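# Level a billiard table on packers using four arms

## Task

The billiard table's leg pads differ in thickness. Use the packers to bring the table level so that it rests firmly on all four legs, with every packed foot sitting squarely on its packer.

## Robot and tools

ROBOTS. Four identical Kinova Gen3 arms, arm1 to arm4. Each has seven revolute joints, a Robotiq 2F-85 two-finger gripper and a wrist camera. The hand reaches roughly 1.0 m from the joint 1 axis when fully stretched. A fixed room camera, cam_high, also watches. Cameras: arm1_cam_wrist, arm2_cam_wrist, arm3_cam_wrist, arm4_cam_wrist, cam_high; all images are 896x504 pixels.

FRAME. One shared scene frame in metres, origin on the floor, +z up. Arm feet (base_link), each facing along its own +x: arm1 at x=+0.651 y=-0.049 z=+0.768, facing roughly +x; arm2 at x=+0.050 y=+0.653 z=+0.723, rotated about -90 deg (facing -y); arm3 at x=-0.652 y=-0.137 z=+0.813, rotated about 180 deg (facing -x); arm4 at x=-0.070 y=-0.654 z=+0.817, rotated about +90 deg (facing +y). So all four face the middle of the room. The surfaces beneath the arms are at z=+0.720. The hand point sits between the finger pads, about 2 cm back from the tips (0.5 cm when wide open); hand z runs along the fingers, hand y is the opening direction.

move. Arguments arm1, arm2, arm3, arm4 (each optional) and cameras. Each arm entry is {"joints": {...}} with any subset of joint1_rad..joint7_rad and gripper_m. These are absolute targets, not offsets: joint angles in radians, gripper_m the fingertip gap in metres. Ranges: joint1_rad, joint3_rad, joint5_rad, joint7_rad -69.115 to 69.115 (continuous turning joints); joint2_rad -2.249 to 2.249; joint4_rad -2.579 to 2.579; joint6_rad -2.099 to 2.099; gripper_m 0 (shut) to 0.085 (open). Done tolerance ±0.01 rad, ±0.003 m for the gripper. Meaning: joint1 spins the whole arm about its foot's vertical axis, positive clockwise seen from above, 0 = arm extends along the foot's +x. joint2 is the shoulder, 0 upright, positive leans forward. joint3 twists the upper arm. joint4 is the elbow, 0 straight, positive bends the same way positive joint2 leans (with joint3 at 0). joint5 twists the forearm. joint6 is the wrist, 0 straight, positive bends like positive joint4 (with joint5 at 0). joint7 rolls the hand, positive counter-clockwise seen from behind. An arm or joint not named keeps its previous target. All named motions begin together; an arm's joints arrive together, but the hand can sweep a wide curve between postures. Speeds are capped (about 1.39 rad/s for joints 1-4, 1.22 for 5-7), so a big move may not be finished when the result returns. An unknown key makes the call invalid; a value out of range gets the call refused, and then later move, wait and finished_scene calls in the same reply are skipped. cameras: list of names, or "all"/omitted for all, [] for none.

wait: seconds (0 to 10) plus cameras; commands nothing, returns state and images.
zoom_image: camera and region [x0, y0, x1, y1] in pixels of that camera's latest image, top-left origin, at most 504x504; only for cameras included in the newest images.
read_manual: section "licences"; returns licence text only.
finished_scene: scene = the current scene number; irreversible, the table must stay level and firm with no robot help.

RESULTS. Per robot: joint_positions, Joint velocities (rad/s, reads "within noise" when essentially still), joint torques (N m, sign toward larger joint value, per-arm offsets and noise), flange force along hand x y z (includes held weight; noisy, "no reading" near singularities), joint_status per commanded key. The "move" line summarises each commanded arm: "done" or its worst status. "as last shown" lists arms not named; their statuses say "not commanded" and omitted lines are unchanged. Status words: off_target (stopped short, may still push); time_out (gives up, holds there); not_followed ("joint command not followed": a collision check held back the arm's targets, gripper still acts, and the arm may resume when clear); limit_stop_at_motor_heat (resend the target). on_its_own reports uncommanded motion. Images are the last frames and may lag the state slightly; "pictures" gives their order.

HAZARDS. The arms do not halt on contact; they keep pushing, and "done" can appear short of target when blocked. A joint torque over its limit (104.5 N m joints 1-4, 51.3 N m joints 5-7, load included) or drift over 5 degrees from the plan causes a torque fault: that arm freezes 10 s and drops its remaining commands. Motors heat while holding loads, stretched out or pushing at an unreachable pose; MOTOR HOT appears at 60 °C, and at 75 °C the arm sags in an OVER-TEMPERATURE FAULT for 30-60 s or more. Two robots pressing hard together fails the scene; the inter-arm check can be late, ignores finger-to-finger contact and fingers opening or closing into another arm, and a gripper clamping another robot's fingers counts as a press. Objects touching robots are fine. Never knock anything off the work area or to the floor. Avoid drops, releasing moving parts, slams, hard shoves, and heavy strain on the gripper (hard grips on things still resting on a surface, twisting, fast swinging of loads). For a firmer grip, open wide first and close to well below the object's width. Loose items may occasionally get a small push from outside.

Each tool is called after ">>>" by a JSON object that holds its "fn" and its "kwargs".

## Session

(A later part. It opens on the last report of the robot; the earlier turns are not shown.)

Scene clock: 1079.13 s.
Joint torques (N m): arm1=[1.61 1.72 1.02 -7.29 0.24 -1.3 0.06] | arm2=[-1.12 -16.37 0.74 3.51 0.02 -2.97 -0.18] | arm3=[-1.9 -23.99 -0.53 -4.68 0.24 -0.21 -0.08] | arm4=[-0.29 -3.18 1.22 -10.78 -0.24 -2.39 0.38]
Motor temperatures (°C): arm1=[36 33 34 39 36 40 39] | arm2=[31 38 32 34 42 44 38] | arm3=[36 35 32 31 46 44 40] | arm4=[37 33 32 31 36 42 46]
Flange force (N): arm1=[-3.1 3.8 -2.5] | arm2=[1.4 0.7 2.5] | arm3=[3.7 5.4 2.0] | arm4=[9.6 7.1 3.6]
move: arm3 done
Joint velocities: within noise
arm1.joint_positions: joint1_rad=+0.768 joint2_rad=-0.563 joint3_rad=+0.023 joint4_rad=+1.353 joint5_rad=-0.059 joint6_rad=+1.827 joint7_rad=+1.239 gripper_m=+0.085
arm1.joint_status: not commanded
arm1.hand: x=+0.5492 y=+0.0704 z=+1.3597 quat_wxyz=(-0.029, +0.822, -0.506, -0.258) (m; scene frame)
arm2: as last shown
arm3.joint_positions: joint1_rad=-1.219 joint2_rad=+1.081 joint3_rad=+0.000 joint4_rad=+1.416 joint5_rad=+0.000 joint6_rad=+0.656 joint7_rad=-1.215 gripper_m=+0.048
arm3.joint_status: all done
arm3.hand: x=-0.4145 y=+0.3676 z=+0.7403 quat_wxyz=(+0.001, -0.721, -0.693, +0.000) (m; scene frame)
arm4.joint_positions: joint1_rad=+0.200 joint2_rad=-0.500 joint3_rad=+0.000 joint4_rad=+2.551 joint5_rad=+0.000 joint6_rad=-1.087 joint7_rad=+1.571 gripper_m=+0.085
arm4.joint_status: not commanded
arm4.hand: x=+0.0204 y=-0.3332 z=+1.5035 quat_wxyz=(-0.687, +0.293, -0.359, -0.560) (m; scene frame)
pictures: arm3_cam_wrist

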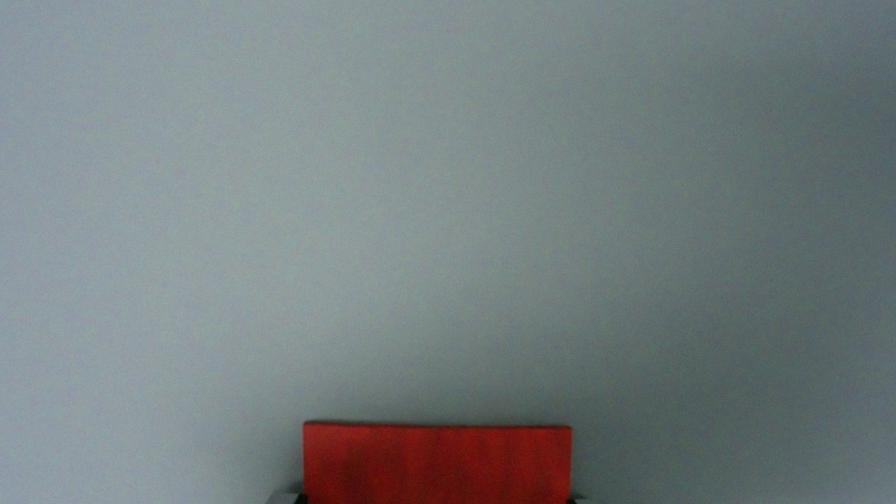

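>>> {"fn": "move", "kwargs": {"arm2": {"joints": {"joint2_rad": 1.3107, "joint4_rad": 2.5152, "joint6_rad": -2.0393}}, "cameras": ["arm2_cam_wrist"]}}

Scene clock: 1092.27 s.
Joint torques (N m): arm1=[1.65 1.74 1.04 -7.23 0.23 -1.34 0.06] | arm2=[-1.12 -16.27 0.73 3.37 0.04 -2.98 -0.19] | arm3=[-1.86 -24.05 -0.5 -4.85 0.22 -0.24 -0.11] | arm4=[-0.31 -3.15 1.21 -10.76 -0.22 -2.39 0.36]
Motor temperatures (°C): arm1=[36 33 34 39 36 40 39] | arm2=[31 38 32 34 42 44 38] | arm3=[36 35 32 31 46 44 40] | arm4=[37 33 32 31 36 41 46]
Flange force (N): arm1=[-3.2 3.8 -2.8] | arm2=[1.7 0.8 2.6] | arm3=[3.2 5.1 2.0] | arm4=[9.5 7.2 3.6]
move: arm2 done
Joint velocities: within noise
arm1, arm3, arm4: as last shown
arm2.joint_positions: joint1_rad=+0.431 joint2_rad=+1.311 joint3_rad=+0.000 joint4_rad=+2.515 joint5_rad=+0.000 joint6_rad=-2.039 joint7_rad=-1.571 gripper_m=+0.020
arm2.joint_status: all done
arm2.hand: x=-0.1897 y=+0.1992 z=+0.8002 quat_wxyz=(-0.523, -0.418, +0.662, -0.338) (m; scene frame)
arm3.hand: x=-0.4144 y=+0.3677 z=+0.7404 quat_wxyz=(+0.001, -0.721, -0.693, +0.000) (m; scene frame)
pictures: arm2_cam_wrist

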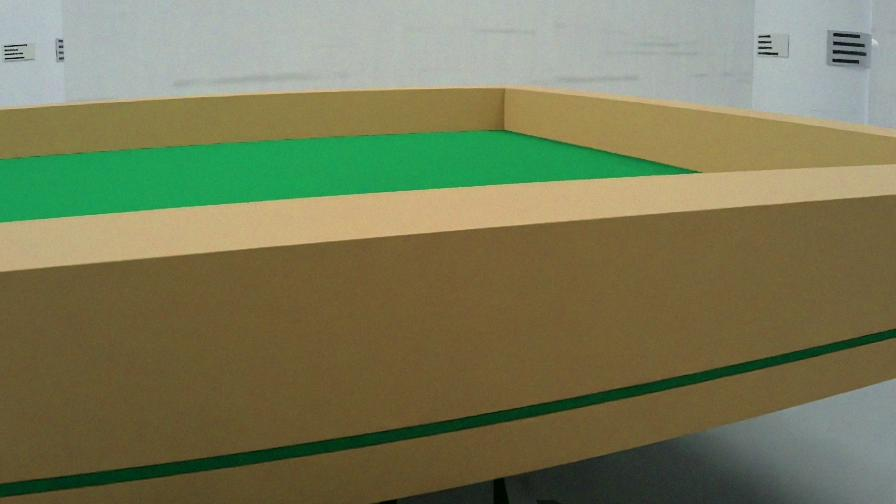

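>>> {"fn": "move", "kwargs": {"cameras": ["arm3_cam_wrist", "arm2_cam_wrist"]}}

Scene clock: 1128.80 s.
Joint torques (N m): arm1=[1.61 1.76 1.02 -7.31 0.26 -1.32 0.04] | arm2=[-1.14 -16.32 0.73 3.39 0.07 -2.99 -0.18] | arm3=[-1.85 -24.01 -0.49 -4.85 0.25 -0.28 -0.08] | arm4=[-0.26 -3.15 1.25 -10.77 -0.21 -2.4 0.36]
Motor temperatures (°C): arm1=[36 33 34 39 36 40 39] | arm2=[31 38 32 34 42 44 38] | arm3=[36 36 32 31 46 44 40] | arm4=[37 33 32 31 36 41 46]
Flange force (N): arm1=[-3.0 3.7 -2.5] | arm2=[1.5 0.8 2.6] | arm3=[3.2 5.1 1.9] | arm4=[9.5 7.4 3.6]
Joint velocities: within noise
arm1.joint_positions: joint1_rad=+0.768 joint2_rad=-0.563 joint3_rad=+0.023 joint4_rad=+1.353 joint5_rad=-0.059 joint6_rad=+1.827 joint7_rad=+1.239 gripper_m=+0.085
arm1.joint_status: not commanded
arm1.hand: x=+0.5492 y=+0.0704 z=+1.3597 quat_wxyz=(-0.029, +0.822, -0.506, -0.258) (m; scene frame)
arm2.joint_positions: joint1_rad=+0.431 joint2_rad=+1.311 joint3_rad=+0.000 joint4_rad=+2.515 joint5_rad=+0.000 joint6_rad=-2.039 joint7_rad=-1.571 gripper_m=+0.020
arm2.joint_status: all done
arm2.hand: x=-0.1897 y=+0.1992 z=+0.8002 quat_wxyz=(-0.523, -0.418, +0.662, -0.338) (m; scene frame)
arm3.joint_positions: joint1_rad=-1.219 joint2_rad=+1.081 joint3_rad=+0.000 joint4_rad=+1.416 joint5_rad=+0.000 joint6_rad=+0.656 joint7_rad=-1.215 gripper_m=+0.048
arm3.joint_status: not commanded
arm3.hand: x=-0.4144 y=+0.3677 z=+0.7404 quat_wxyz=(+0.001, -0.721, -0.693, +0.000) (m; scene frame)
arm4.joint_positions: joint1_rad=+0.200 joint2_rad=-0.500 joint3_rad=+0.000 joint4_rad=+2.551 joint5_rad=+0.000 joint6_rad=-1.087 joint7_rad=+1.571 gripper_m=+0.085
arm4.joint_status: not commanded
arm4.hand: x=+0.0204 y=-0.3332 z=+1.5035 quat_wxyz=(-0.687, +0.293, -0.359, -0.560) (m; scene frame)
pictures: arm2_cam_wrist, arm3_cam_wrist

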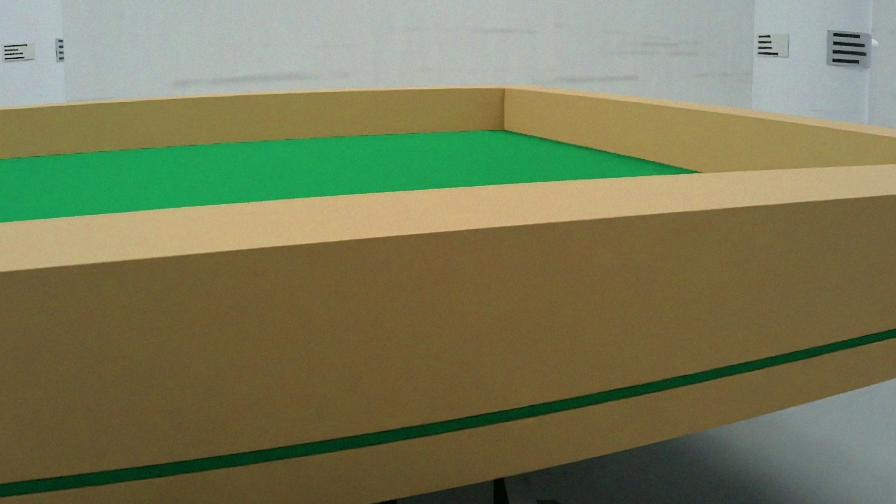

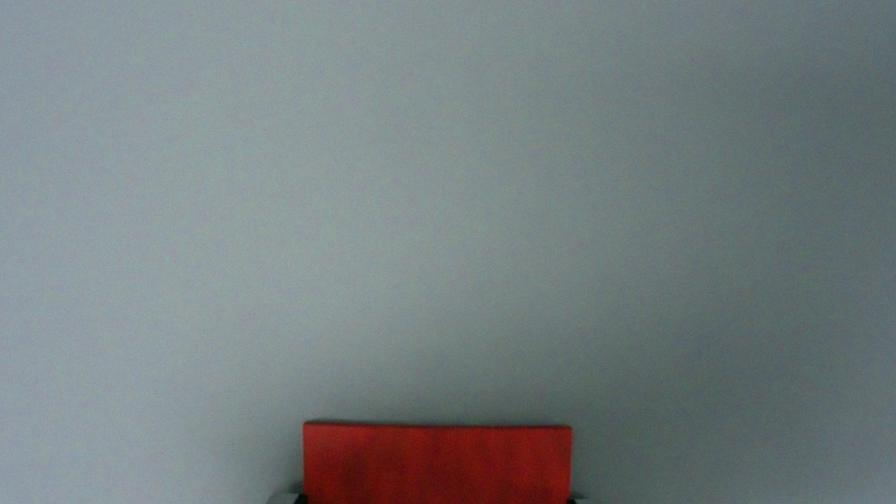

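>>> {"fn": "move", "kwargs": {"arm2": {"joints": {"joint2_rad": 1.2914, "joint4_rad": 2.5252, "joint6_rad": -2.0300}}, "cameras": ["arm2_cam_wrist"]}}

>>> {"fn": "move", "kwargs": {"arm2": {"joints": {"joint2_rad": 1.2849, "joint4_rad": 2.5285, "joint6_rad": -2.0269}}, "cameras": ["arm2_cam_wrist"]}}

Scene clock: 1136.97 s.
Joint torques (N m): arm1=[1.63 1.74 1.04 -7.23 0.26 -1.32 0.06] | arm2=[-0.52 -28.72 0.47 1.44 0.37 -10.41 -1.21] | arm3=[-1.89 -23.99 -0.47 -4.85 0.26 -0.26 -0.08] | arm4=[-0.3 -3.12 1.22 -10.81 -0.23 -2.39 0.37]
Motor temperatures (°C): arm1=[36 33 34 39 36 40 39] | arm2=[31 38 32 34 42 44 38] | arm3=[36 36 32 31 46 44 40] | arm4=[37 33 32 31 36 41 46]
Flange force (N): arm1=[-3.2 3.9 -2.8] | arm2=[-22.9 -0.3 10.1] | arm3=[3.1 5.1 1.9] | arm4=[9.6 7.2 3.4]
move: arm2 done
Joint velocities: within noise
arm1, arm3, arm4: as last shown
arm2.joint_positions: joint1_rad=+0.431 joint2_rad=+1.291 joint3_rad=+0.000 joint4_rad=+2.525 joint5_rad=+0.000 joint6_rad=-2.030 joint7_rad=-1.571 gripper_m=+0.020
arm2.joint_status: all done
arm2.hand: x=-0.1899 y=+0.1991 z=+0.8061 quat_wxyz=(-0.523, -0.418, +0.662, -0.338) (m; scene frame)
pictures: arm2_cam_wrist

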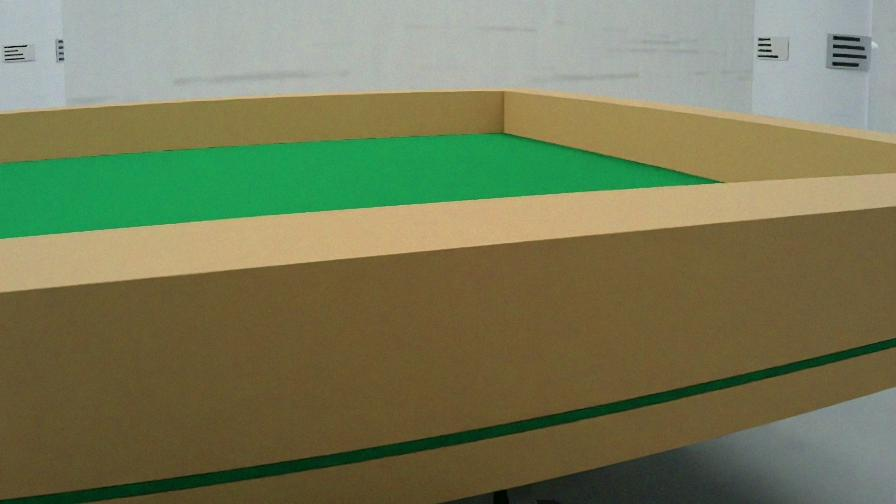

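Scene clock: 1137.43 s.
Joint torques (N m): arm1=[1.59 1.7 1.01 -7.2 0.29 -1.33 0.02] | arm2=[-2.5 -28.66 -0.87 1.03 1.36 -10.33 -1.15] | arm3=[-1.9 -24.03 -0.52 -4.78 0.24 -0.25 -0.12] | arm4=[-0.29 -3.11 1.23 -10.79 -0.22 -2.4 0.37]
Motor temperatures (°C): arm1=[36 33 34 39 36 40 39] | arm2=[31 38 32 34 42 44 38] | arm3=[36 36 32 31 46 44 40] | arm4=[37 33 32 31 36 41 46]
Flange force (N): arm1=[-3.4 3.8 -3.0] | arm2=[-22.4 4.1 8.8] | arm3=[3.4 5.3 2.0] | arm4=[9.4 7.3 3.5]
move: arm2 done
Joint velocities: within noise
arm1, arm3, arm4: as last shown
arm2.joint_positions: joint1_rad=+0.431 joint2_rad=+1.285 joint3_rad=+0.000 joint4_rad=+2.529 joint5_rad=+0.000 joint6_rad=-2.027 joint7_rad=-1.571 gripper_m=+0.020
arm2.joint_status: all done
arm2.hand: x=-0.1899 y=+0.1991 z=+0.8082 quat_wxyz=(-0.523, -0.418, +0.662, -0.338) (m; scene frame)
pictures: arm2_cam_wrist

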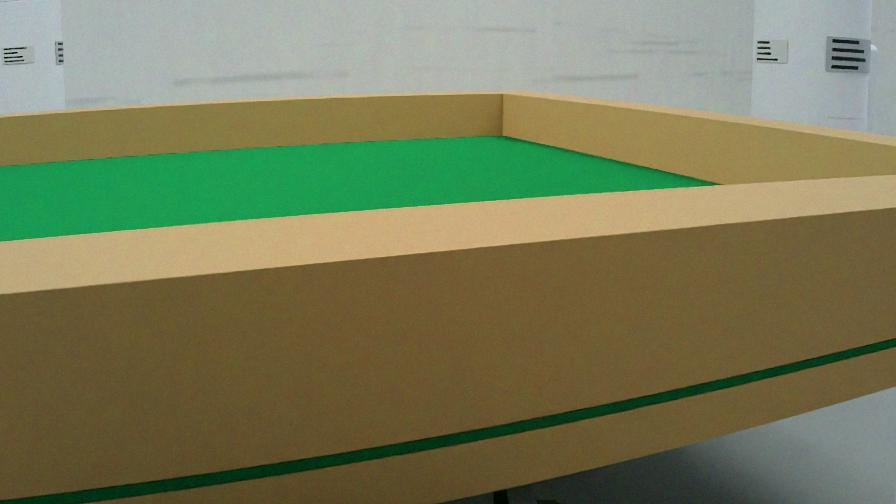

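>>> {"fn": "move", "kwargs": {"arm2": {"joints": {"joint2_rad": 1.2721, "joint4_rad": 2.5353, "joint6_rad": -2.0208}}, "cameras": ["cam_high", "arm2_cam_wrist"]}}

>>> {"fn": "zoom_image", "kwargs": {"camera": "cam_high", "region": [280, 290, 400, 370]}}

Scene clock: 1165.07 s.
Joint torques (N m): arm1=[1.67 1.72 1 -7.25 0.27 -1.32 0.07] | arm2=[-1.43 -28.61 -0.17 1.6 0.88 -10.46 -1.18] | arm3=[-1.86 -24.01 -0.54 -4.84 0.25 -0.28 -0.07] | arm4=[-0.26 -3.09 1.21 -10.79 -0.24 -2.39 0.36]
Motor temperatures (°C): arm1=[36 33 34 39 36 39 39] | arm2=[31 40 32 34 42 45 38] | arm3=[36 37 32 31 46 44 40] | arm4=[37 33 32 31 36 41 46]
Flange force (N): arm1=[-3.2 3.7 -2.8] | arm2=[-22.6 1.7 11.4] | arm3=[3.3 5.1 1.9] | arm4=[9.4 7.1 3.4]
move: arm2 done
Joint velocities: within noise
arm1, arm3, arm4: as last shown
arm2.joint_positions: joint1_rad=+0.431 joint2_rad=+1.272 joint3_rad=+0.000 joint4_rad=+2.535 joint5_rad=+0.000 joint6_rad=-2.021 joint7_rad=-1.571 gripper_m=+0.020
arm2.joint_status: all done
arm2.hand: x=-0.1899 y=+0.1991 z=+0.8122 quat_wxyz=(-0.523, -0.418, +0.662, -0.338) (m; scene frame)
pictures: arm2_cam_wrist, cam_high

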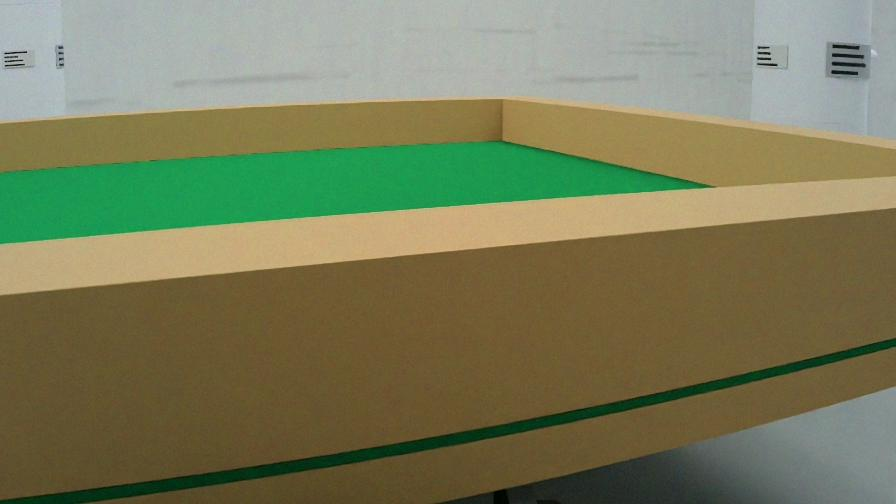

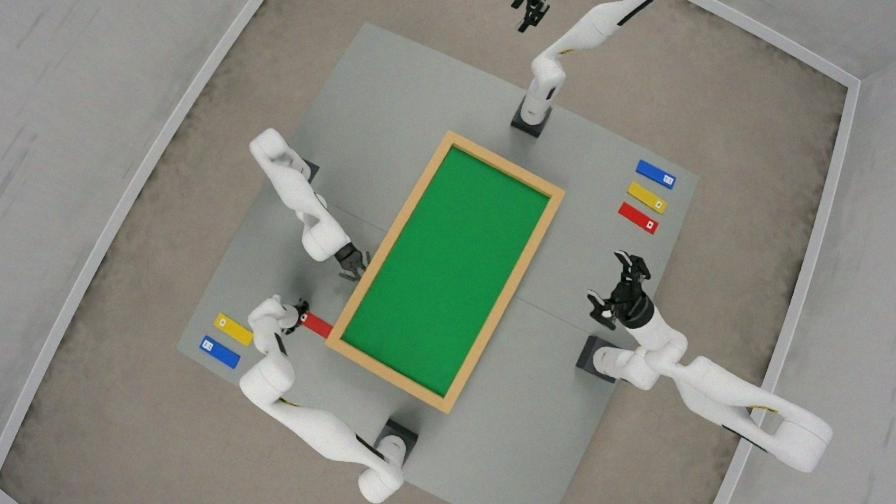

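Scaled by 4.200 from the camera's 896x504 image, which has a finer 1280x720 frame.

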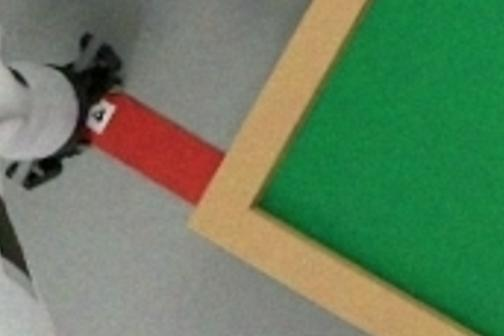

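>>> {"fn": "move", "kwargs": {"arm3": {"joints": {"joint1_rad": -1.2086, "joint2_rad": 1.05915, "joint4_rad": 1.47836, "joint6_rad": 0.61609, "joint7_rad": -1.2046}}, "cameras": ["arm3_cam_wrist"]}}

Scene clock: 1247.47 s.
Joint torques (N m): arm1=[1.63 1.73 1.01 -7.27 0.28 -1.35 0.05] | arm2=[-1.44 -28.6 -0.14 1.61 0.87 -10.44 -1.19] | arm3=[-1.88 -23.57 -0.52 -4.52 0.24 -0.26 -0.1] | arm4=[-0.26 -3.13 1.25 -10.79 -0.21 -2.4 0.38]
Motor temperatures (°C): arm1=[35 33 34 39 36 39 39] | arm2=[30 44 32 34 42 46 38] | arm3=[36 37 32 30 46 44 40] | arm4=[37 33 32 31 36 41 46]
Flange force (N): arm1=[-3.2 3.7 -2.8] | arm2=[-22.7 1.7 11.3] | arm3=[3.2 5.3 2.1] | arm4=[9.4 7.4 3.5]
move: arm3 done
Joint velocities: within noise
arm1, arm2, arm4: as last shown
arm3.joint_positions: joint1_rad=-1.209 joint2_rad=+1.059 joint3_rad=+0.000 joint4_rad=+1.478 joint5_rad=+0.000 joint6_rad=+0.616 joint7_rad=-1.205 gripper_m=+0.048
arm3.joint_status: all done
arm3.hand: x=-0.4151 y=+0.3517 z=+0.7410 quat_wxyz=(+0.001, -0.721, -0.693, +0.000) (m; scene frame)
pictures: arm3_cam_wrist

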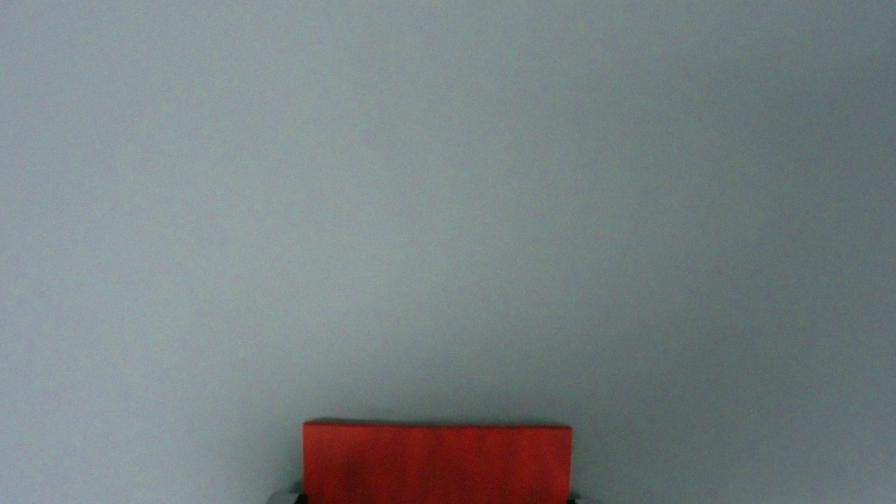

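>>> {"fn": "move", "kwargs": {"arm3": {"joints": {"joint1_rad": -1.19495, "joint2_rad": 1.03484, "joint4_rad": 1.55274, "joint6_rad": 0.56602, "joint7_rad": -1.19095}}, "cameras": ["arm3_cam_wrist"]}}

Scene clock: 1252.17 s.
Joint torques (N m): arm1=[1.62 1.7 1.03 -7.23 0.24 -1.33 0.03] | arm2=[-1.43 -28.59 -0.14 1.64 0.88 -10.44 -1.19] | arm3=[-1.88 -22.9 -0.54 -4.14 0.27 -0.29 -0.08] | arm4=[-0.26 -3.14 1.21 -10.81 -0.2 -2.38 0.37]
Motor temperatures (°C): arm1=[35 33 34 39 36 39 39] | arm2=[30 44 32 34 42 46 38] | arm3=[36 38 32 30 46 44 40] | arm4=[37 33 32 31 36 41 46]
Flange force (N): arm1=[-3.3 3.8 -2.9] | arm2=[-22.7 1.6 11.4] | arm3=[2.9 5.3 2.0] | arm4=[9.7 7.2 3.5]
move: arm3 done
Joint velocities: within noise
arm1, arm2, arm4: as last shown
arm3.joint_positions: joint1_rad=-1.195 joint2_rad=+1.035 joint3_rad=+0.000 joint4_rad=+1.553 joint5_rad=+0.000 joint6_rad=+0.566 joint7_rad=-1.191 gripper_m=+0.048
arm3.joint_status: all done
arm3.hand: x=-0.4159 y=+0.3317 z=+0.7410 quat_wxyz=(+0.001, -0.721, -0.693, +0.000) (m; scene frame)
pictures: arm3_cam_wrist

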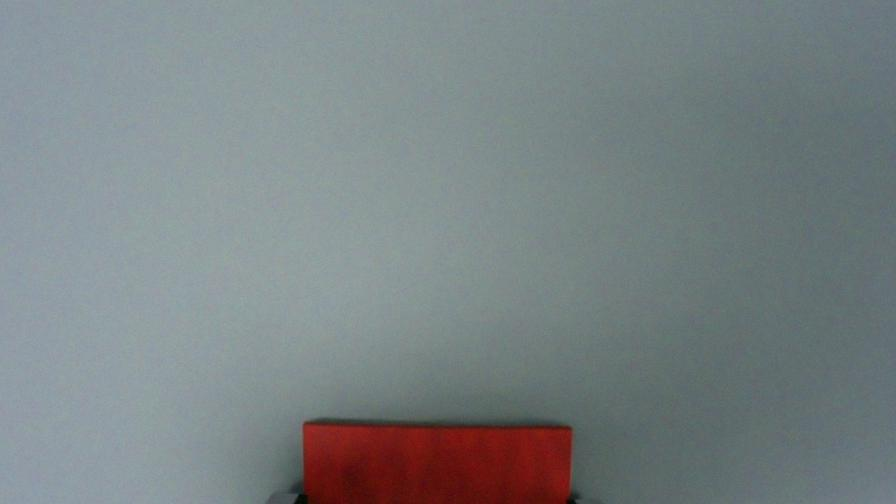

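>>> {"fn": "move", "kwargs": {"arm3": {"joints": {"joint1_rad": -1.18031, "joint2_rad": 1.01254, "joint4_rad": 1.62405, "joint6_rad": 0.51701, "joint7_rad": -1.17631}}, "cameras": []}}

>>> {"fn": "move", "kwargs": {"arm3": {"joints": {"joint1_rad": -1.1653, "joint2_rad": 0.99287, "joint4_rad": 1.6902, "joint6_rad": 0.47043, "joint7_rad": -1.1613}}, "cameras": ["arm3_cam_wrist", "cam_high"]}}

>>> {"fn": "zoom_image", "kwargs": {"camera": "cam_high", "region": [280, 290, 400, 370]}}

Scene clock: 1259.50 s.
Joint torques (N m): arm1=[1.64 1.7 1.03 -7.26 0.25 -1.34 0.06] | arm2=[-1.43 -28.58 -0.14 1.6 0.87 -10.43 -1.19] | arm3=[-1.9 -22.24 -0.58 -3.72 0.21 -0.26 -0.12] | arm4=[-0.27 -3.1 1.26 -10.8 -0.19 -2.39 0.36]
Motor temperatures (°C): arm1=[35 33 34 39 36 39 39] | arm2=[30 44 32 34 42 46 38] | arm3=[36 38 32 30 46 44 40] | arm4=[37 33 32 31 36 41 46]
Flange force (N): arm1=[-3.2 3.8 -2.8] | arm2=[-22.7 1.6 11.3] | arm3=[2.6 5.5 2.0] | arm4=[9.4 7.6 3.4]
move: arm3 done
Joint velocities: within noise
arm1, arm2, arm4: as last shown
arm3.joint_positions: joint1_rad=-1.180 joint2_rad=+1.013 joint3_rad=+0.000 joint4_rad=+1.624 joint5_rad=+0.000 joint6_rad=+0.517 joint7_rad=-1.176 gripper_m=+0.048
arm3.joint_status: all done
arm3.hand: x=-0.4167 y=+0.3118 z=+0.7410 quat_wxyz=(+0.001, -0.721, -0.693, +0.000) (m; scene frame)
pictures: none
No camera images: "cameras" was empty.

Scene clock: 1260.33 s.
Joint torques (N m): arm1=[1.6 1.71 1.09 -7.28 0.26 -1.34 0.06] | arm2=[-1.43 -28.61 -0.13 1.64 0.88 -10.43 -1.2] | arm3=[-1.86 -21.64 -0.53 -3.38 0.26 -0.26 -0.09] | arm4=[-0.28 -3.15 1.21 -10.77 -0.2 -2.4 0.37]
Motor temperatures (°C): arm1=[35 33 34 39 36 39 39] | arm2=[30 44 32 34 41 46 38] | arm3=[36 38 32 30 46 44 40] | arm4=[37 33 32 31 36 41 46]
Flange force (N): arm1=[-3.1 4.1 -2.7] | arm2=[-22.8 1.6 11.4] | arm3=[2.2 5.4 2.0] | arm4=[9.5 7.2 3.6]
move: arm3 done
Joint velocities: within noise
arm1, arm2, arm4: as last shown
arm3.joint_positions: joint1_rad=-1.165 joint2_rad=+0.993 joint3_rad=+0.000 joint4_rad=+1.690 joint5_rad=+0.000 joint6_rad=+0.470 joint7_rad=-1.161 gripper_m=+0.048
arm3.joint_status: all done
arm3.hand: x=-0.4176 y=+0.2925 z=+0.7409 quat_wxyz=(+0.001, -0.721, -0.693, +0.000) (m; scene frame)
pictures: arm3_cam_wrist, cam_high

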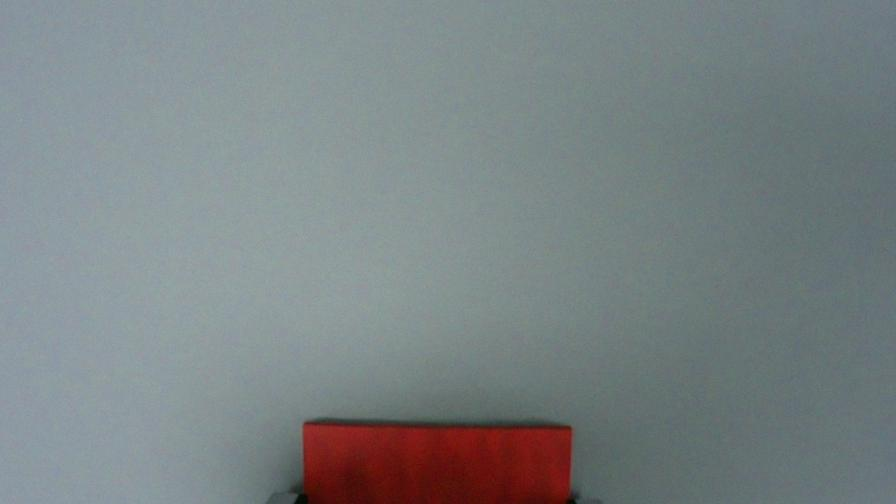

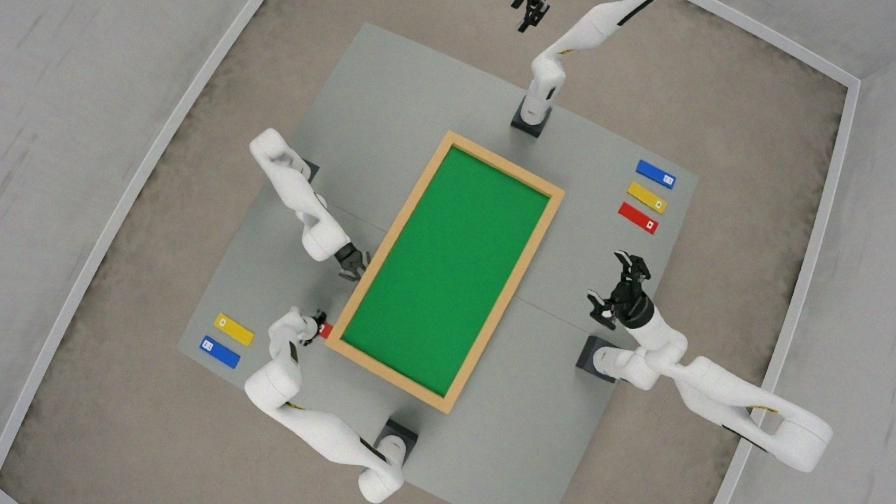

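Scaled by 4.200 from the camera's 896x504 image, which has a finer 1280x720 frame.

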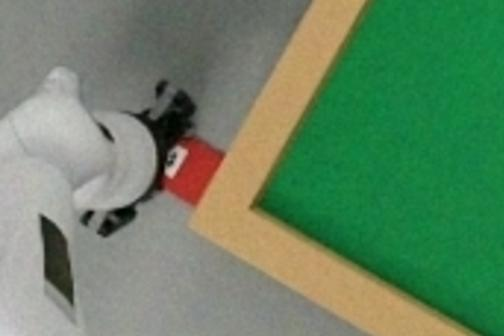

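>>> {"fn": "move", "kwargs": {"arm3": {"joints": {"joint2_rad": 0.9948, "joint4_rad": 1.68985, "joint6_rad": 0.46885}}, "cameras": []}}

>>> {"fn": "move", "kwargs": {"arm3": {"joints": {"gripper_m": 0.066}}, "cameras": ["arm3_cam_wrist"]}}

Scene clock: 1275.20 s.
Joint torques (N m): arm1=[1.65 1.69 1.05 -7.23 0.22 -1.35 0.06] | arm2=[-1.41 -28.61 -0.16 1.62 0.86 -10.43 -1.2] | arm3=[-1.8 -21.66 -0.62 -3.32 0.29 -0.24 -0.11] | arm4=[-0.27 -3.11 1.25 -10.78 -0.22 -2.39 0.35]
Motor temperatures (°C): arm1=[35 33 34 39 36 39 39] | arm2=[30 44 32 34 41 47 38] | arm3=[36 38 32 30 46 44 40] | arm4=[36 33 32 31 36 41 46]
Flange force (N): arm1=[-3.3 3.9 -2.9] | arm2=[-22.8 1.7 11.3] | arm3=[2.4 5.4 2.1] | arm4=[9.4 7.4 3.5]
move: arm3 done
Joint velocities: within noise
arm1.joint_positions: joint1_rad=+0.768 joint2_rad=-0.563 joint3_rad=+0.023 joint4_rad=+1.353 joint5_rad=-0.059 joint6_rad=+1.827 joint7_rad=+1.239 gripper_m=+0.085
arm1.joint_status: not commanded
arm1.hand: x=+0.5492 y=+0.0704 z=+1.3597 quat_wxyz=(-0.029, +0.822, -0.506, -0.258) (m; scene frame)
arm2: as last shown
arm3.joint_positions: joint1_rad=-1.165 joint2_rad=+0.995 joint3_rad=+0.000 joint4_rad=+1.690 joint5_rad=+0.000 joint6_rad=+0.469 joint7_rad=-1.161 gripper_m=+0.048
arm3.joint_status: all done
arm3.hand: x=-0.4176 y=+0.2925 z=+0.7400 quat_wxyz=(+0.001, -0.721, -0.693, +0.000) (m; scene frame)
arm4.joint_positions: joint1_rad=+0.200 joint2_rad=-0.500 joint3_rad=+0.000 joint4_rad=+2.551 joint5_rad=+0.000 joint6_rad=-1.087 joint7_rad=+1.571 gripper_m=+0.085
arm4.joint_status: not commanded
arm4.hand: x=+0.0204 y=-0.3332 z=+1.5035 quat_wxyz=(-0.687, +0.293, -0.359, -0.560) (m; scene frame)
pictures: none
No camera images: "cameras" was empty.

Scene clock: 1275.93 s.
Joint torques (N m): arm1=[1.62 1.74 1.04 -7.25 0.24 -1.34 0.04] | arm2=[-1.45 -28.59 -0.16 1.65 0.88 -10.43 -1.18] | arm3=[-1.85 -21.51 -0.54 -3.32 0.27 -0.27 -0.12] | arm4=[-0.24 -3.14 1.25 -10.82 -0.21 -2.4 0.38]
Motor temperatures (°C): arm1=[35 33 34 39 36 39 39] | arm2=[30 44 32 34 41 47 38] | arm3=[36 38 32 30 46 44 40] | arm4=[36 33 32 31 36 41 46]
Flange force (N): arm1=[-3.1 3.8 -2.8] | arm2=[-22.7 1.7 11.4] | arm3=[2.3 5.5 1.7] | arm4=[9.6 7.4 3.5]
move: arm3 done
Joint velocities: within noise
arm1, arm2, arm4: as last shown
arm3.joint_positions: joint1_rad=-1.165 joint2_rad=+0.995 joint3_rad=+0.000 joint4_rad=+1.690 joint5_rad=+0.000 joint6_rad=+0.469 joint7_rad=-1.161 gripper_m=+0.066
arm3.joint_status: all done
arm3.hand: x=-0.4176 y=+0.2925 z=+0.7400 quat_wxyz=(+0.001, -0.721, -0.693, +0.000) (m; scene frame)
pictures: arm3_cam_wrist

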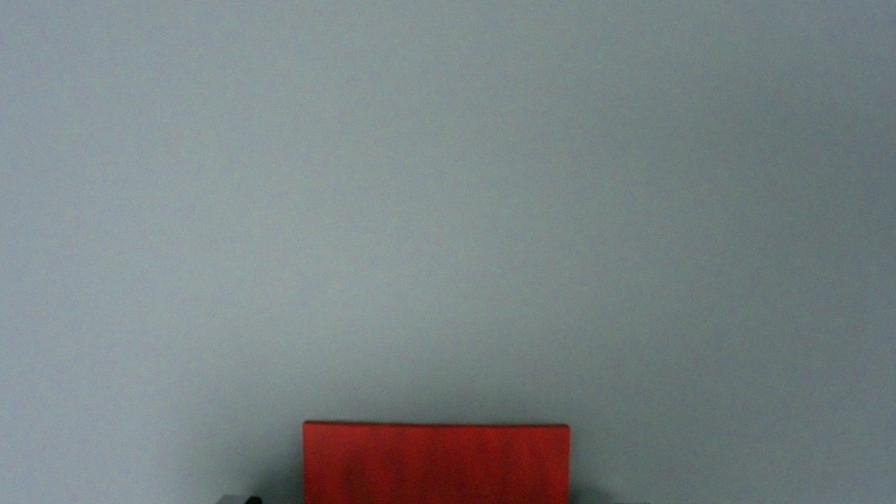

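>>> {"fn": "move", "kwargs": {"arm3": {"joints": {"joint2_rad": 0.9412, "joint4_rad": 1.6998, "joint6_rad": 0.5126}}, "cameras": []}}

>>> {"fn": "move", "kwargs": {"arm3": {"joints": {"joint1_rad": -1.25, "joint2_rad": 0.8, "joint4_rad": 1.70, "joint6_rad": 0.65}}, "cameras": ["arm3_cam_wrist"]}}

Scene clock: 1290.93 s.
Joint torques (N m): arm1=[1.65 1.72 1.05 -7.25 0.24 -1.33 0.05] | arm2=[-1.43 -28.61 -0.15 1.64 0.88 -10.44 -1.19] | arm3=[-1.86 -21.24 -0.54 -3.65 0.27 -0.28 -0.1] | arm4=[-0.3 -3.07 1.24 -10.79 -0.24 -2.4 0.36]
Motor temperatures (°C): arm1=[35 33 34 39 36 39 39] | arm2=[30 44 32 34 41 47 38] | arm3=[36 38 32 30 46 44 40] | arm4=[36 33 32 31 36 41 46]
Flange force (N): arm1=[-3.2 3.8 -2.7] | arm2=[-22.8 1.7 11.4] | arm3=[2.4 5.5 1.5] | arm4=[9.2 7.3 3.4]
move: arm3 done
Joint velocities: within noise
arm1, arm2, arm4: as last shown
arm3.joint_positions: joint1_rad=-1.165 joint2_rad=+0.941 joint3_rad=+0.000 joint4_rad=+1.700 joint5_rad=+0.000 joint6_rad=+0.513 joint7_rad=-1.161 gripper_m=+0.066
arm3.joint_status: all done
arm3.hand: x=-0.4180 y=+0.2916 z=+0.7649 quat_wxyz=(+0.001, -0.721, -0.693, +0.000) (m; scene frame)
pictures: none
No camera images: "cameras" was empty.

Scene clock: 1292.00 s.
Joint torques (N m): arm1=[1.64 1.69 1.02 -7.22 0.25 -1.33 0.04] | arm2=[-1.42 -28.6 -0.12 1.61 0.85 -10.44 -1.17] | arm3=[-1.82 -20.44 -0.57 -4.76 0.25 -0.25 -0.08] | arm4=[-0.28 -3.1 1.26 -10.78 -0.21 -2.37 0.35]
Motor temperatures (°C): arm1=[35 33 34 39 36 39 39] | arm2=[30 44 32 34 41 47 38] | arm3=[36 38 32 30 46 44 40] | arm4=[36 33 32 31 36 41 46]
Flange force (N): arm1=[-3.3 3.8 -2.9] | arm2=[-22.7 1.7 11.3] | arm3=[2.2 5.4 1.0] | arm4=[9.5 7.6 3.5]
move: arm3 done
Joint velocities: within noise
arm1, arm4: as last shown
arm2.joint_positions: joint1_rad=+0.431 joint2_rad=+1.272 joint3_rad=+0.000 joint4_rad=+2.535 joint5_rad=+0.000 joint6_rad=-2.021 joint7_rad=-1.571 gripper_m=+0.020
arm2.joint_status: not commanded
arm2.hand: x=-0.1899 y=+0.1991 z=+0.8122 quat_wxyz=(-0.523, -0.418, +0.662, -0.338) (m; scene frame)
arm3.joint_positions: joint1_rad=-1.250 joint2_rad=+0.800 joint3_rad=+0.000 joint4_rad=+1.700 joint5_rad=+0.000 joint6_rad=+0.650 joint7_rad=-1.161 gripper_m=+0.066
arm3.joint_status: all done
arm3.hand: x=-0.4552 y=+0.3092 z=+0.8343 quat_wxyz=(+0.002, -0.691, -0.723, -0.002) (m; scene frame)
pictures: arm3_cam_wrist

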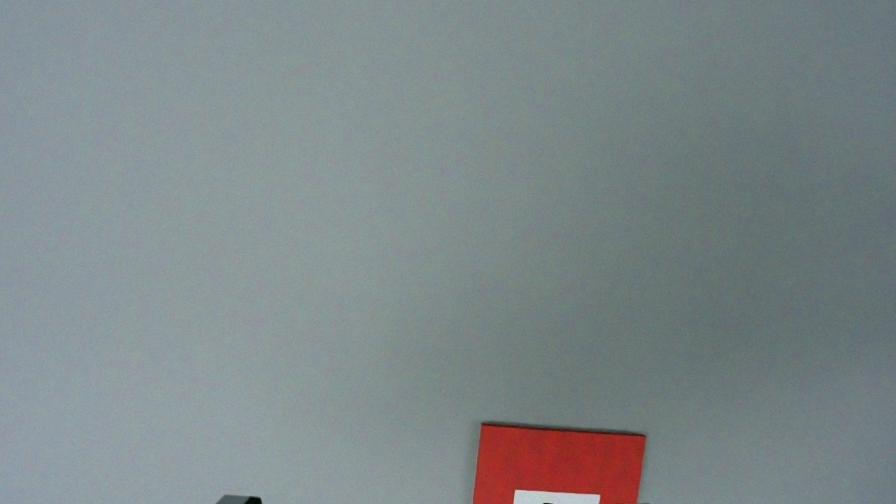

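>>> {"fn": "move", "kwargs": {"arm3": {"joints": {"joint1_rad": -1.75, "joint2_rad": 0.2, "joint4_rad": 1.70, "joint6_rad": 1.0}}, "cameras": []}}

>>> {"fn": "move", "kwargs": {"arm2": {"joints": {"joint2_rad": 1.2818, "joint4_rad": 2.5303, "joint6_rad": -2.0254}}, "cameras": []}}

>>> {"fn": "move", "kwargs": {"arm2": {"joints": {"joint2_rad": 1.2898, "joint4_rad": 2.5261, "joint6_rad": -2.0292}}, "cameras": ["arm2_cam_wrist"]}}

>>> {"fn": "move", "kwargs": {"arm2": {"joints": {"joint2_rad": 1.2978, "joint4_rad": 2.5219, "joint6_rad": -2.0331}}, "cameras": []}}

>>> {"fn": "move", "kwargs": {"arm2": {"joints": {"joint2_rad": 1.3059, "joint4_rad": 2.5177, "joint6_rad": -2.0370}}, "cameras": ["arm2_cam_wrist"]}}

Scene clock: 1318.30 s.
Joint torques (N m): arm1=[1.63 1.76 1.03 -7.26 0.24 -1.32 0.06] | arm2=[-1.45 -28.6 -0.13 1.65 0.88 -10.45 -1.17] | arm3=[-1.78 -13.82 -0.76 -8.75 0.24 -1.02 -0.11] | arm4=[-0.3 -3.16 1.2 -10.81 -0.23 -2.4 0.36]
Motor temperatures (°C): arm1=[35 33 34 39 36 39 39] | arm2=[30 45 32 34 41 47 38] | arm3=[36 38 32 30 46 44 40] | arm4=[36 33 32 31 36 41 46]
Flange force (N): arm1=[-3.1 3.8 -2.7] | arm2=[-22.7 1.6 11.5] | arm3=[1.1 6.2 -0.3] | arm4=[9.6 7.0 3.5]
move: arm3 done
Joint velocities: within noise
arm1, arm2, arm4: as last shown
arm3.joint_positions: joint1_rad=-1.750 joint2_rad=+0.200 joint3_rad=+0.000 joint4_rad=+1.700 joint5_rad=+0.000 joint6_rad=+1.000 joint7_rad=-1.161 gripper_m=+0.066
arm3.joint_status: all done
arm3.hand: x=-0.6899 y=+0.3141 z=+1.1122 quat_wxyz=(+0.074, -0.487, -0.864, -0.102) (m; scene frame)
pictures: none
No camera images: "cameras" was empty.

Scene clock: 1318.80 s.
Joint torques (N m): arm1=[1.63 1.67 1.06 -7.24 0.27 -1.35 0.04] | arm2=[-3.32 -28.93 -1.34 -0.26 1.65 -10.26 -1.13] | arm3=[-1.76 -13.75 -0.75 -8.78 0.28 -0.98 -0.11] | arm4=[-0.29 -3.09 1.18 -10.8 -0.21 -2.39 0.37]
Motor temperatures (°C): arm1=[35 33 34 39 36 39 39] | arm2=[30 45 32 34 41 47 38] | arm3=[36 38 32 30 46 44 40] | arm4=[36 33 32 31 36 41 46]
Flange force (N): arm1=[-3.3 3.9 -2.9] | arm2=[-22.4 5.8 4.1] | arm3=[0.8 6.0 -0.2] | arm4=[9.4 7.0 3.4]
move: arm2 done
Joint velocities: within noise
arm1, arm3, arm4: as last shown
arm2.joint_positions: joint1_rad=+0.431 joint2_rad=+1.282 joint3_rad=+0.000 joint4_rad=+2.530 joint5_rad=+0.000 joint6_rad=-2.025 joint7_rad=-1.571 gripper_m=+0.020
arm2.joint_status: all done
arm2.hand: x=-0.1900 y=+0.1991 z=+0.8091 quat_wxyz=(-0.523, -0.418, +0.662, -0.338) (m; scene frame)
pictures: none
No camera images: "cameras" was empty.

Scene clock: 1319.30 s.
Joint torques (N m): arm1=[1.65 1.72 1.06 -7.3 0.23 -1.35 0.07] | arm2=[-4.72 -28.73 -2.23 -0.08 2.38 -10.15 -1.07] | arm3=[-1.84 -13.76 -0.78 -8.79 0.27 -0.97 -0.08] | arm4=[-0.27 -3.14 1.24 -10.81 -0.22 -2.38 0.36]
Motor temperatures (°C): arm1=[35 33 34 39 36 39 39] | arm2=[30 45 32 34 41 47 38] | arm3=[36 38 32 30 46 44 40] | arm4=[36 33 32 31 36 41 46]
Flange force (N): arm1=[-3.1 3.9 -2.6] | arm2=[-22.0 8.6 4.3] | arm3=[0.8 6.1 -0.2] | arm4=[9.6 7.3 3.5]
move: arm2 done
Joint velocities: within noise
arm1, arm3, arm4: as last shown
arm2.joint_positions: joint1_rad=+0.431 joint2_rad=+1.290 joint3_rad=+0.000 joint4_rad=+2.526 joint5_rad=+0.000 joint6_rad=-2.029 joint7_rad=-1.571 gripper_m=+0.020
arm2.joint_status: all done
arm2.hand: x=-0.1899 y=+0.1991 z=+0.8067 quat_wxyz=(-0.523, -0.418, +0.662, -0.338) (m; scene frame)
pictures: arm2_cam_wrist

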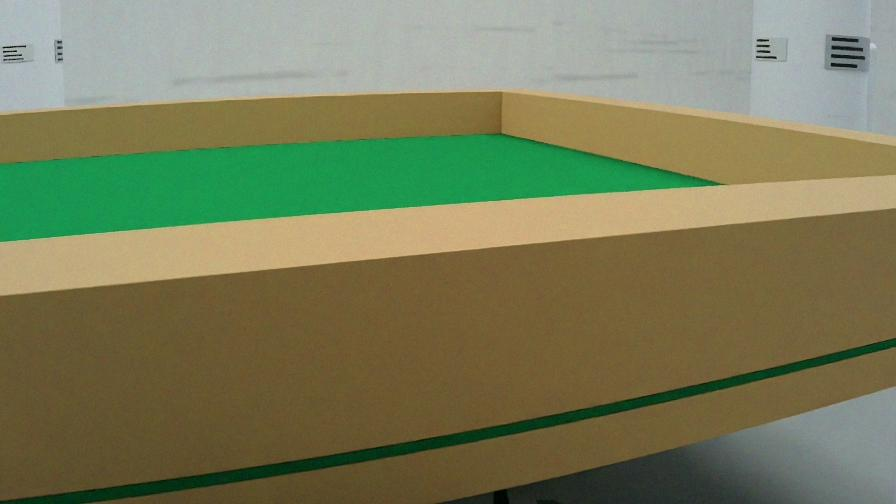

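Scene clock: 1319.80 s.
Joint torques (N m): arm1=[1.64 1.72 1 -7.25 0.25 -1.3 0.04] | arm2=[-4.46 -23.29 -1.79 0.42 1.87 -6.8 -0.66] | arm3=[-1.82 -13.76 -0.77 -8.78 0.28 -0.98 -0.1] | arm4=[-0.27 -3.11 1.24 -10.79 -0.22 -2.4 0.36]
Motor temperatures (°C): arm1=[35 33 34 39 36 39 39] | arm2=[30 45 32 34 41 47 38] | arm3=[36 38 32 30 46 44 40] | arm4=[36 33 32 31 36 41 46]
Flange force (N): arm1=[-3.3 3.7 -2.7] | arm2=[-11.1 8.3 -0.6] | arm3=[0.8 6.1 -0.2] | arm4=[9.4 7.3 3.5]
move: arm2 done
Joint velocities: within noise
arm1, arm3, arm4: as last shown
arm2.joint_positions: joint1_rad=+0.431 joint2_rad=+1.298 joint3_rad=+0.000 joint4_rad=+2.522 joint5_rad=+0.000 joint6_rad=-2.033 joint7_rad=-1.571 gripper_m=+0.020
arm2.joint_status: all done
arm2.hand: x=-0.1899 y=+0.1991 z=+0.8042 quat_wxyz=(-0.523, -0.418, +0.662, -0.338) (m; scene frame)
pictures: none
No camera images: "cameras" was empty.

Scene clock: 1320.30 s.
Joint torques (N m): arm1=[1.62 1.72 1.03 -7.24 0.25 -1.34 0.09] | arm2=[-1.45 -16.96 0.49 2.99 0.18 -3.34 -0.23] | arm3=[-1.83 -13.78 -0.75 -8.76 0.23 -0.97 -0.11] | arm4=[-0.29 -3.14 1.21 -10.82 -0.21 -2.4 0.33]
Motor temperatures (°C): arm1=[35 33 34 39 36 39 39] | arm2=[30 45 32 34 41 47 38] | arm3=[36 38 32 30 46 44 40] | arm4=[36 33 32 31 36 41 46]
Flange force (N): arm1=[-3.2 3.9 -2.8] | arm2=[0.4 1.7 1.9] | arm3=[0.9 6.2 -0.2] | arm4=[9.6 7.3 3.5]
move: arm2 done
Joint velocities: within noise
arm1.joint_positions: joint1_rad=+0.768 joint2_rad=-0.563 joint3_rad=+0.023 joint4_rad=+1.353 joint5_rad=-0.059 joint6_rad=+1.827 joint7_rad=+1.239 gripper_m=+0.085
arm1.joint_status: not commanded
arm1.hand: x=+0.5492 y=+0.0704 z=+1.3597 quat_wxyz=(-0.029, +0.822, -0.506, -0.258) (m; scene frame)
arm2.joint_positions: joint1_rad=+0.431 joint2_rad=+1.306 joint3_rad=+0.000 joint4_rad=+2.518 joint5_rad=+0.000 joint6_rad=-2.037 joint7_rad=-1.571 gripper_m=+0.020
arm2.joint_status: all done
arm2.hand: x=-0.1897 y=+0.1991 z=+0.8017 quat_wxyz=(-0.523, -0.418, +0.662, -0.338) (m; scene frame)
arm3: as last shown
arm4.joint_positions: joint1_rad=+0.200 joint2_rad=-0.500 joint3_rad=+0.000 joint4_rad=+2.551 joint5_rad=+0.000 joint6_rad=-1.087 joint7_rad=+1.571 gripper_m=+0.085
arm4.joint_status: not commanded
arm4.hand: x=+0.0204 y=-0.3332 z=+1.5035 quat_wxyz=(-0.687, +0.293, -0.359, -0.560) (m; scene frame)
pictures: arm2_cam_wrist

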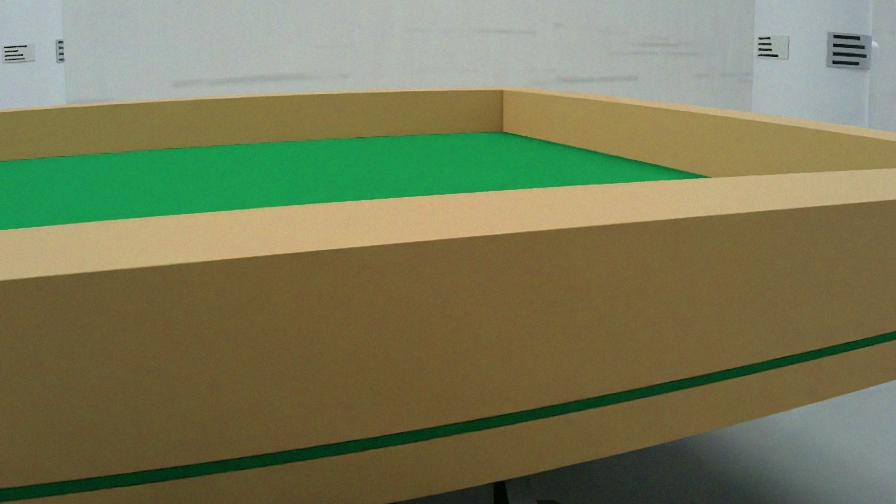

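>>> {"fn": "move", "kwargs": {"arm2": {"joints": {"joint2_rad": 1.3565, "joint4_rad": 2.4879, "joint6_rad": -2.0578}}, "cameras": []}}

>>> {"fn": "move", "kwargs": {"arm2": {"joints": {"joint1_rad": 0.8673}}, "cameras": ["arm2_cam_wrist"]}}

>>> {"fn": "move", "kwargs": {"arm2": {"joints": {"joint2_rad": 0.4, "joint4_rad": 2.448, "joint6_rad": -0.904, "joint7_rad": 1.571}}, "cameras": []}}

>>> {"fn": "move", "kwargs": {"arm2": {"joints": {"joint1_rad": 0.8, "joint2_rad": 0.6}}, "cameras": ["arm2_cam_wrist", "cam_high"]}}

Scene clock: 1333.03 s.
Joint torques (N m): arm1=[1.61 1.71 1.02 -7.25 0.29 -1.32 0.06] | arm2=[-1.14 -16.41 0.76 3.51 0.06 -2.98 -0.18] | arm3=[-1.83 -13.8 -0.74 -8.75 0.26 -0.98 -0.09] | arm4=[-0.3 -3.09 1.23 -10.82 -0.24 -2.39 0.37]
Motor temperatures (°C): arm1=[35 33 34 39 36 39 39] | arm2=[30 44 32 34 41 47 38] | arm3=[36 38 32 30 46 44 40] | arm4=[36 33 32 31 36 41 46]
Flange force (N): arm1=[-3.2 3.9 -2.8] | arm2=[1.3 0.6 2.5] | arm3=[1.0 6.2 -0.2] | arm4=[9.4 7.2 3.3]
move: arm2 done
Joint velocities: within noise
arm1, arm3, arm4: as last shown
arm2.joint_positions: joint1_rad=+0.431 joint2_rad=+1.356 joint3_rad=+0.000 joint4_rad=+2.488 joint5_rad=+0.000 joint6_rad=-2.058 joint7_rad=-1.571 gripper_m=+0.020
arm2.joint_status: all done
arm2.hand: x=-0.1896 y=+0.1992 z=+0.7852 quat_wxyz=(-0.523, -0.418, +0.662, -0.338) (m; scene frame)
pictures: none
No camera images: "cameras" was empty.

Scene clock: 1334.67 s.
Joint torques (N m): arm1=[1.63 1.69 1.02 -7.28 0.23 -1.36 0.05] | arm2=[-1.07 -16.35 0.78 3.55 0.04 -2.99 -0.2] | arm3=[-1.76 -13.76 -0.81 -8.84 0.27 -0.98 -0.07] | arm4=[-0.26 -3.12 1.26 -10.74 -0.24 -2.37 0.36]
Motor temperatures (°C): arm1=[35 33 34 39 36 39 39] | arm2=[30 44 32 34 41 47 38] | arm3=[36 38 32 30 46 44 40] | arm4=[36 33 32 31 36 41 46]
Flange force (N): arm1=[-3.2 3.8 -2.7] | arm2=[1.4 0.7 2.6] | arm3=[0.7 5.9 -0.1] | arm4=[9.5 7.3 3.6]
move: arm2 done
Joint velocities: within noise
arm1, arm3, arm4: as last shown
arm2.joint_positions: joint1_rad=+0.867 joint2_rad=+1.356 joint3_rad=+0.000 joint4_rad=+2.488 joint5_rad=+0.000 joint6_rad=-2.058 joint7_rad=-1.571 gripper_m=+0.020
arm2.joint_status: all done
arm2.hand: x=-0.3590 y=+0.3426 z=+0.7836 quat_wxyz=(-0.583, -0.267, +0.737, -0.215) (m; scene frame)
pictures: arm2_cam_wrist

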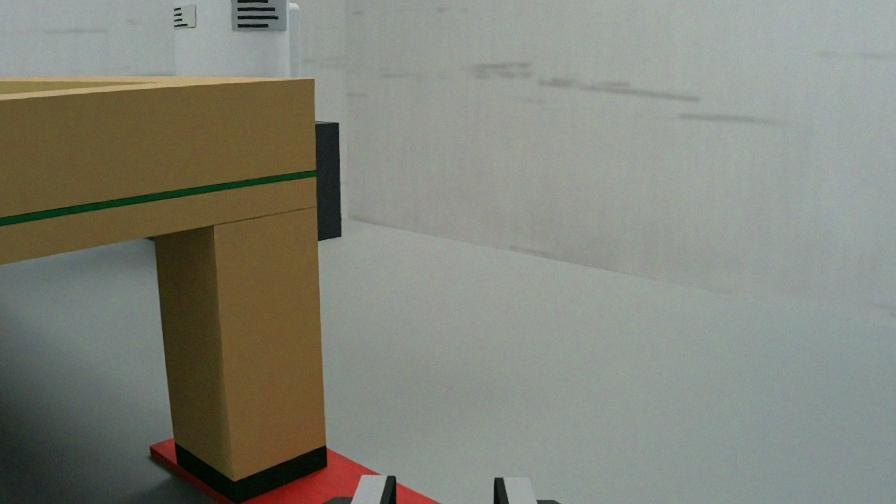

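Scene clock: 1337.97 s.
Joint torques (N m): arm1=[1.62 1.67 1.03 -7.28 0.22 -1.34 0.04] | arm2=[-1.04 -12.98 0.51 -5.04 0.02 -2.78 -0.19] | arm3=[-1.81 -13.79 -0.8 -8.77 0.26 -0.98 -0.13] | arm4=[-0.25 -3.14 1.22 -10.78 -0.22 -2.39 0.37]
Motor temperatures (°C): arm1=[35 33 34 39 36 39 39] | arm2=[30 44 32 34 41 47 38] | arm3=[36 38 32 30 46 44 40] | arm4=[36 33 32 31 36 41 46]
Flange force (N): arm1=[-3.2 3.8 -2.7] | arm2=[-1.9 -2.9 -0.7] | arm3=[0.9 6.2 -0.2] | arm4=[9.6 7.2 3.5]
move: arm2 done
Joint velocities: within noise
arm1, arm3, arm4: as last shown
arm2.joint_positions: joint1_rad=+0.867 joint2_rad=+0.400 joint3_rad=+0.000 joint4_rad=+2.448 joint5_rad=+0.000 joint6_rad=-0.904 joint7_rad=+1.571 gripper_m=+0.020
arm2.joint_status: all done
arm2.hand: x=-0.3867 y=+0.3205 z=+0.9733 quat_wxyz=(-0.193, -0.780, -0.283, +0.523) (m; scene frame)
pictures: none
No camera images: "cameras" was empty.

Scene clock: 1339.17 s.
Joint torques (N m): arm1=[1.66 1.67 1.02 -7.26 0.26 -1.33 0.07] | arm2=[-1.05 -14.45 0.57 -2.87 0.03 -2.51 -0.19] | arm3=[-1.81 -13.82 -0.82 -8.78 0.27 -0.99 -0.11] | arm4=[-0.29 -3.11 1.21 -10.79 -0.21 -2.4 0.36]
Motor temperatures (°C): arm1=[35 33 34 39 36 39 39] | arm2=[30 44 32 34 41 47 38] | arm3=[36 38 32 30 46 44 40] | arm4=[36 33 32 31 36 41 46]
Flange force (N): arm1=[-3.3 3.8 -2.7] | arm2=[-2.2 -3.1 -0.4] | arm3=[0.9 6.3 -0.2] | arm4=[9.4 7.3 3.5]
move: arm2 done
Joint velocities: within noise
arm1, arm4: as last shown
arm2.joint_positions: joint1_rad=+0.800 joint2_rad=+0.600 joint3_rad=+0.000 joint4_rad=+2.448 joint5_rad=+0.000 joint6_rad=-0.904 joint7_rad=+1.571 gripper_m=+0.020
arm2.joint_status: all done
arm2.hand: x=-0.3503 y=+0.3039 z=+0.8660 quat_wxyz=(-0.179, -0.818, -0.328, +0.437) (m; scene frame)
arm3.joint_positions: joint1_rad=-1.750 joint2_rad=+0.200 joint3_rad=+0.000 joint4_rad=+1.700 joint5_rad=+0.000 joint6_rad=+1.000 joint7_rad=-1.161 gripper_m=+0.066
arm3.joint_status: not commanded
arm3.hand: x=-0.6899 y=+0.3141 z=+1.1122 quat_wxyz=(+0.074, -0.487, -0.864, -0.102) (m; scene frame)
pictures: arm2_cam_wrist, cam_high

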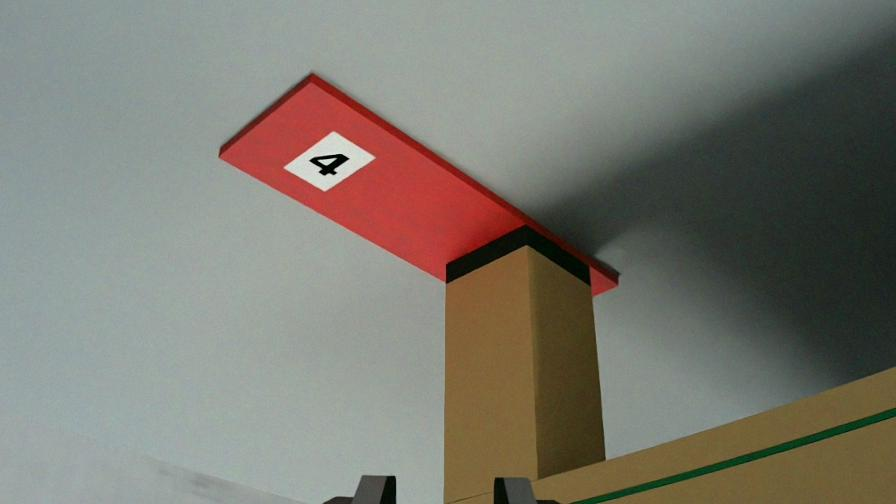

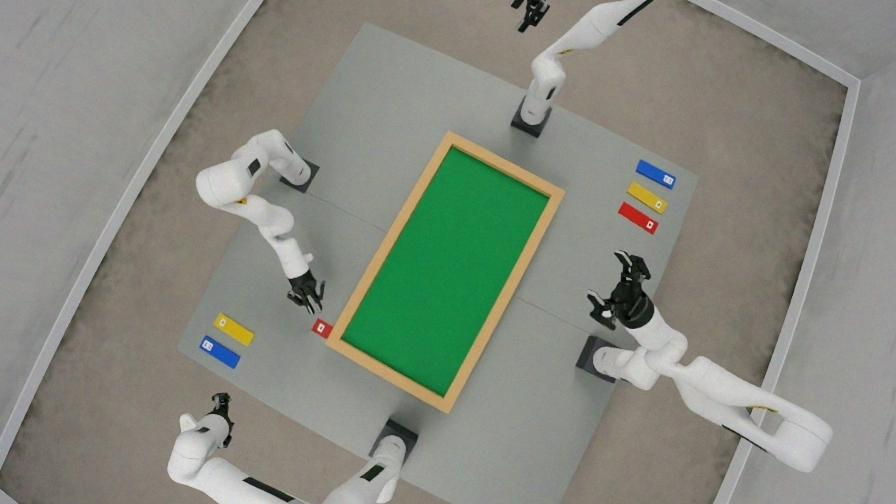

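>>> {"fn": "zoom_image", "kwargs": {"camera": "arm2_cam_wrist", "region": [400, 190, 660, 336]}}

Scaled by 1.938 from the camera's 896x504 image, which has a finer 1280x720 frame.

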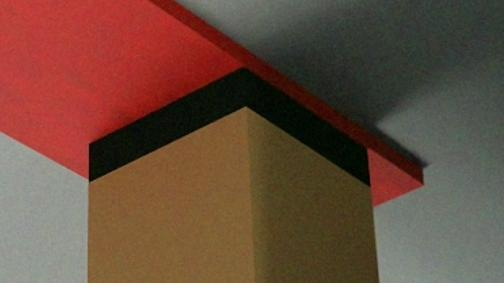

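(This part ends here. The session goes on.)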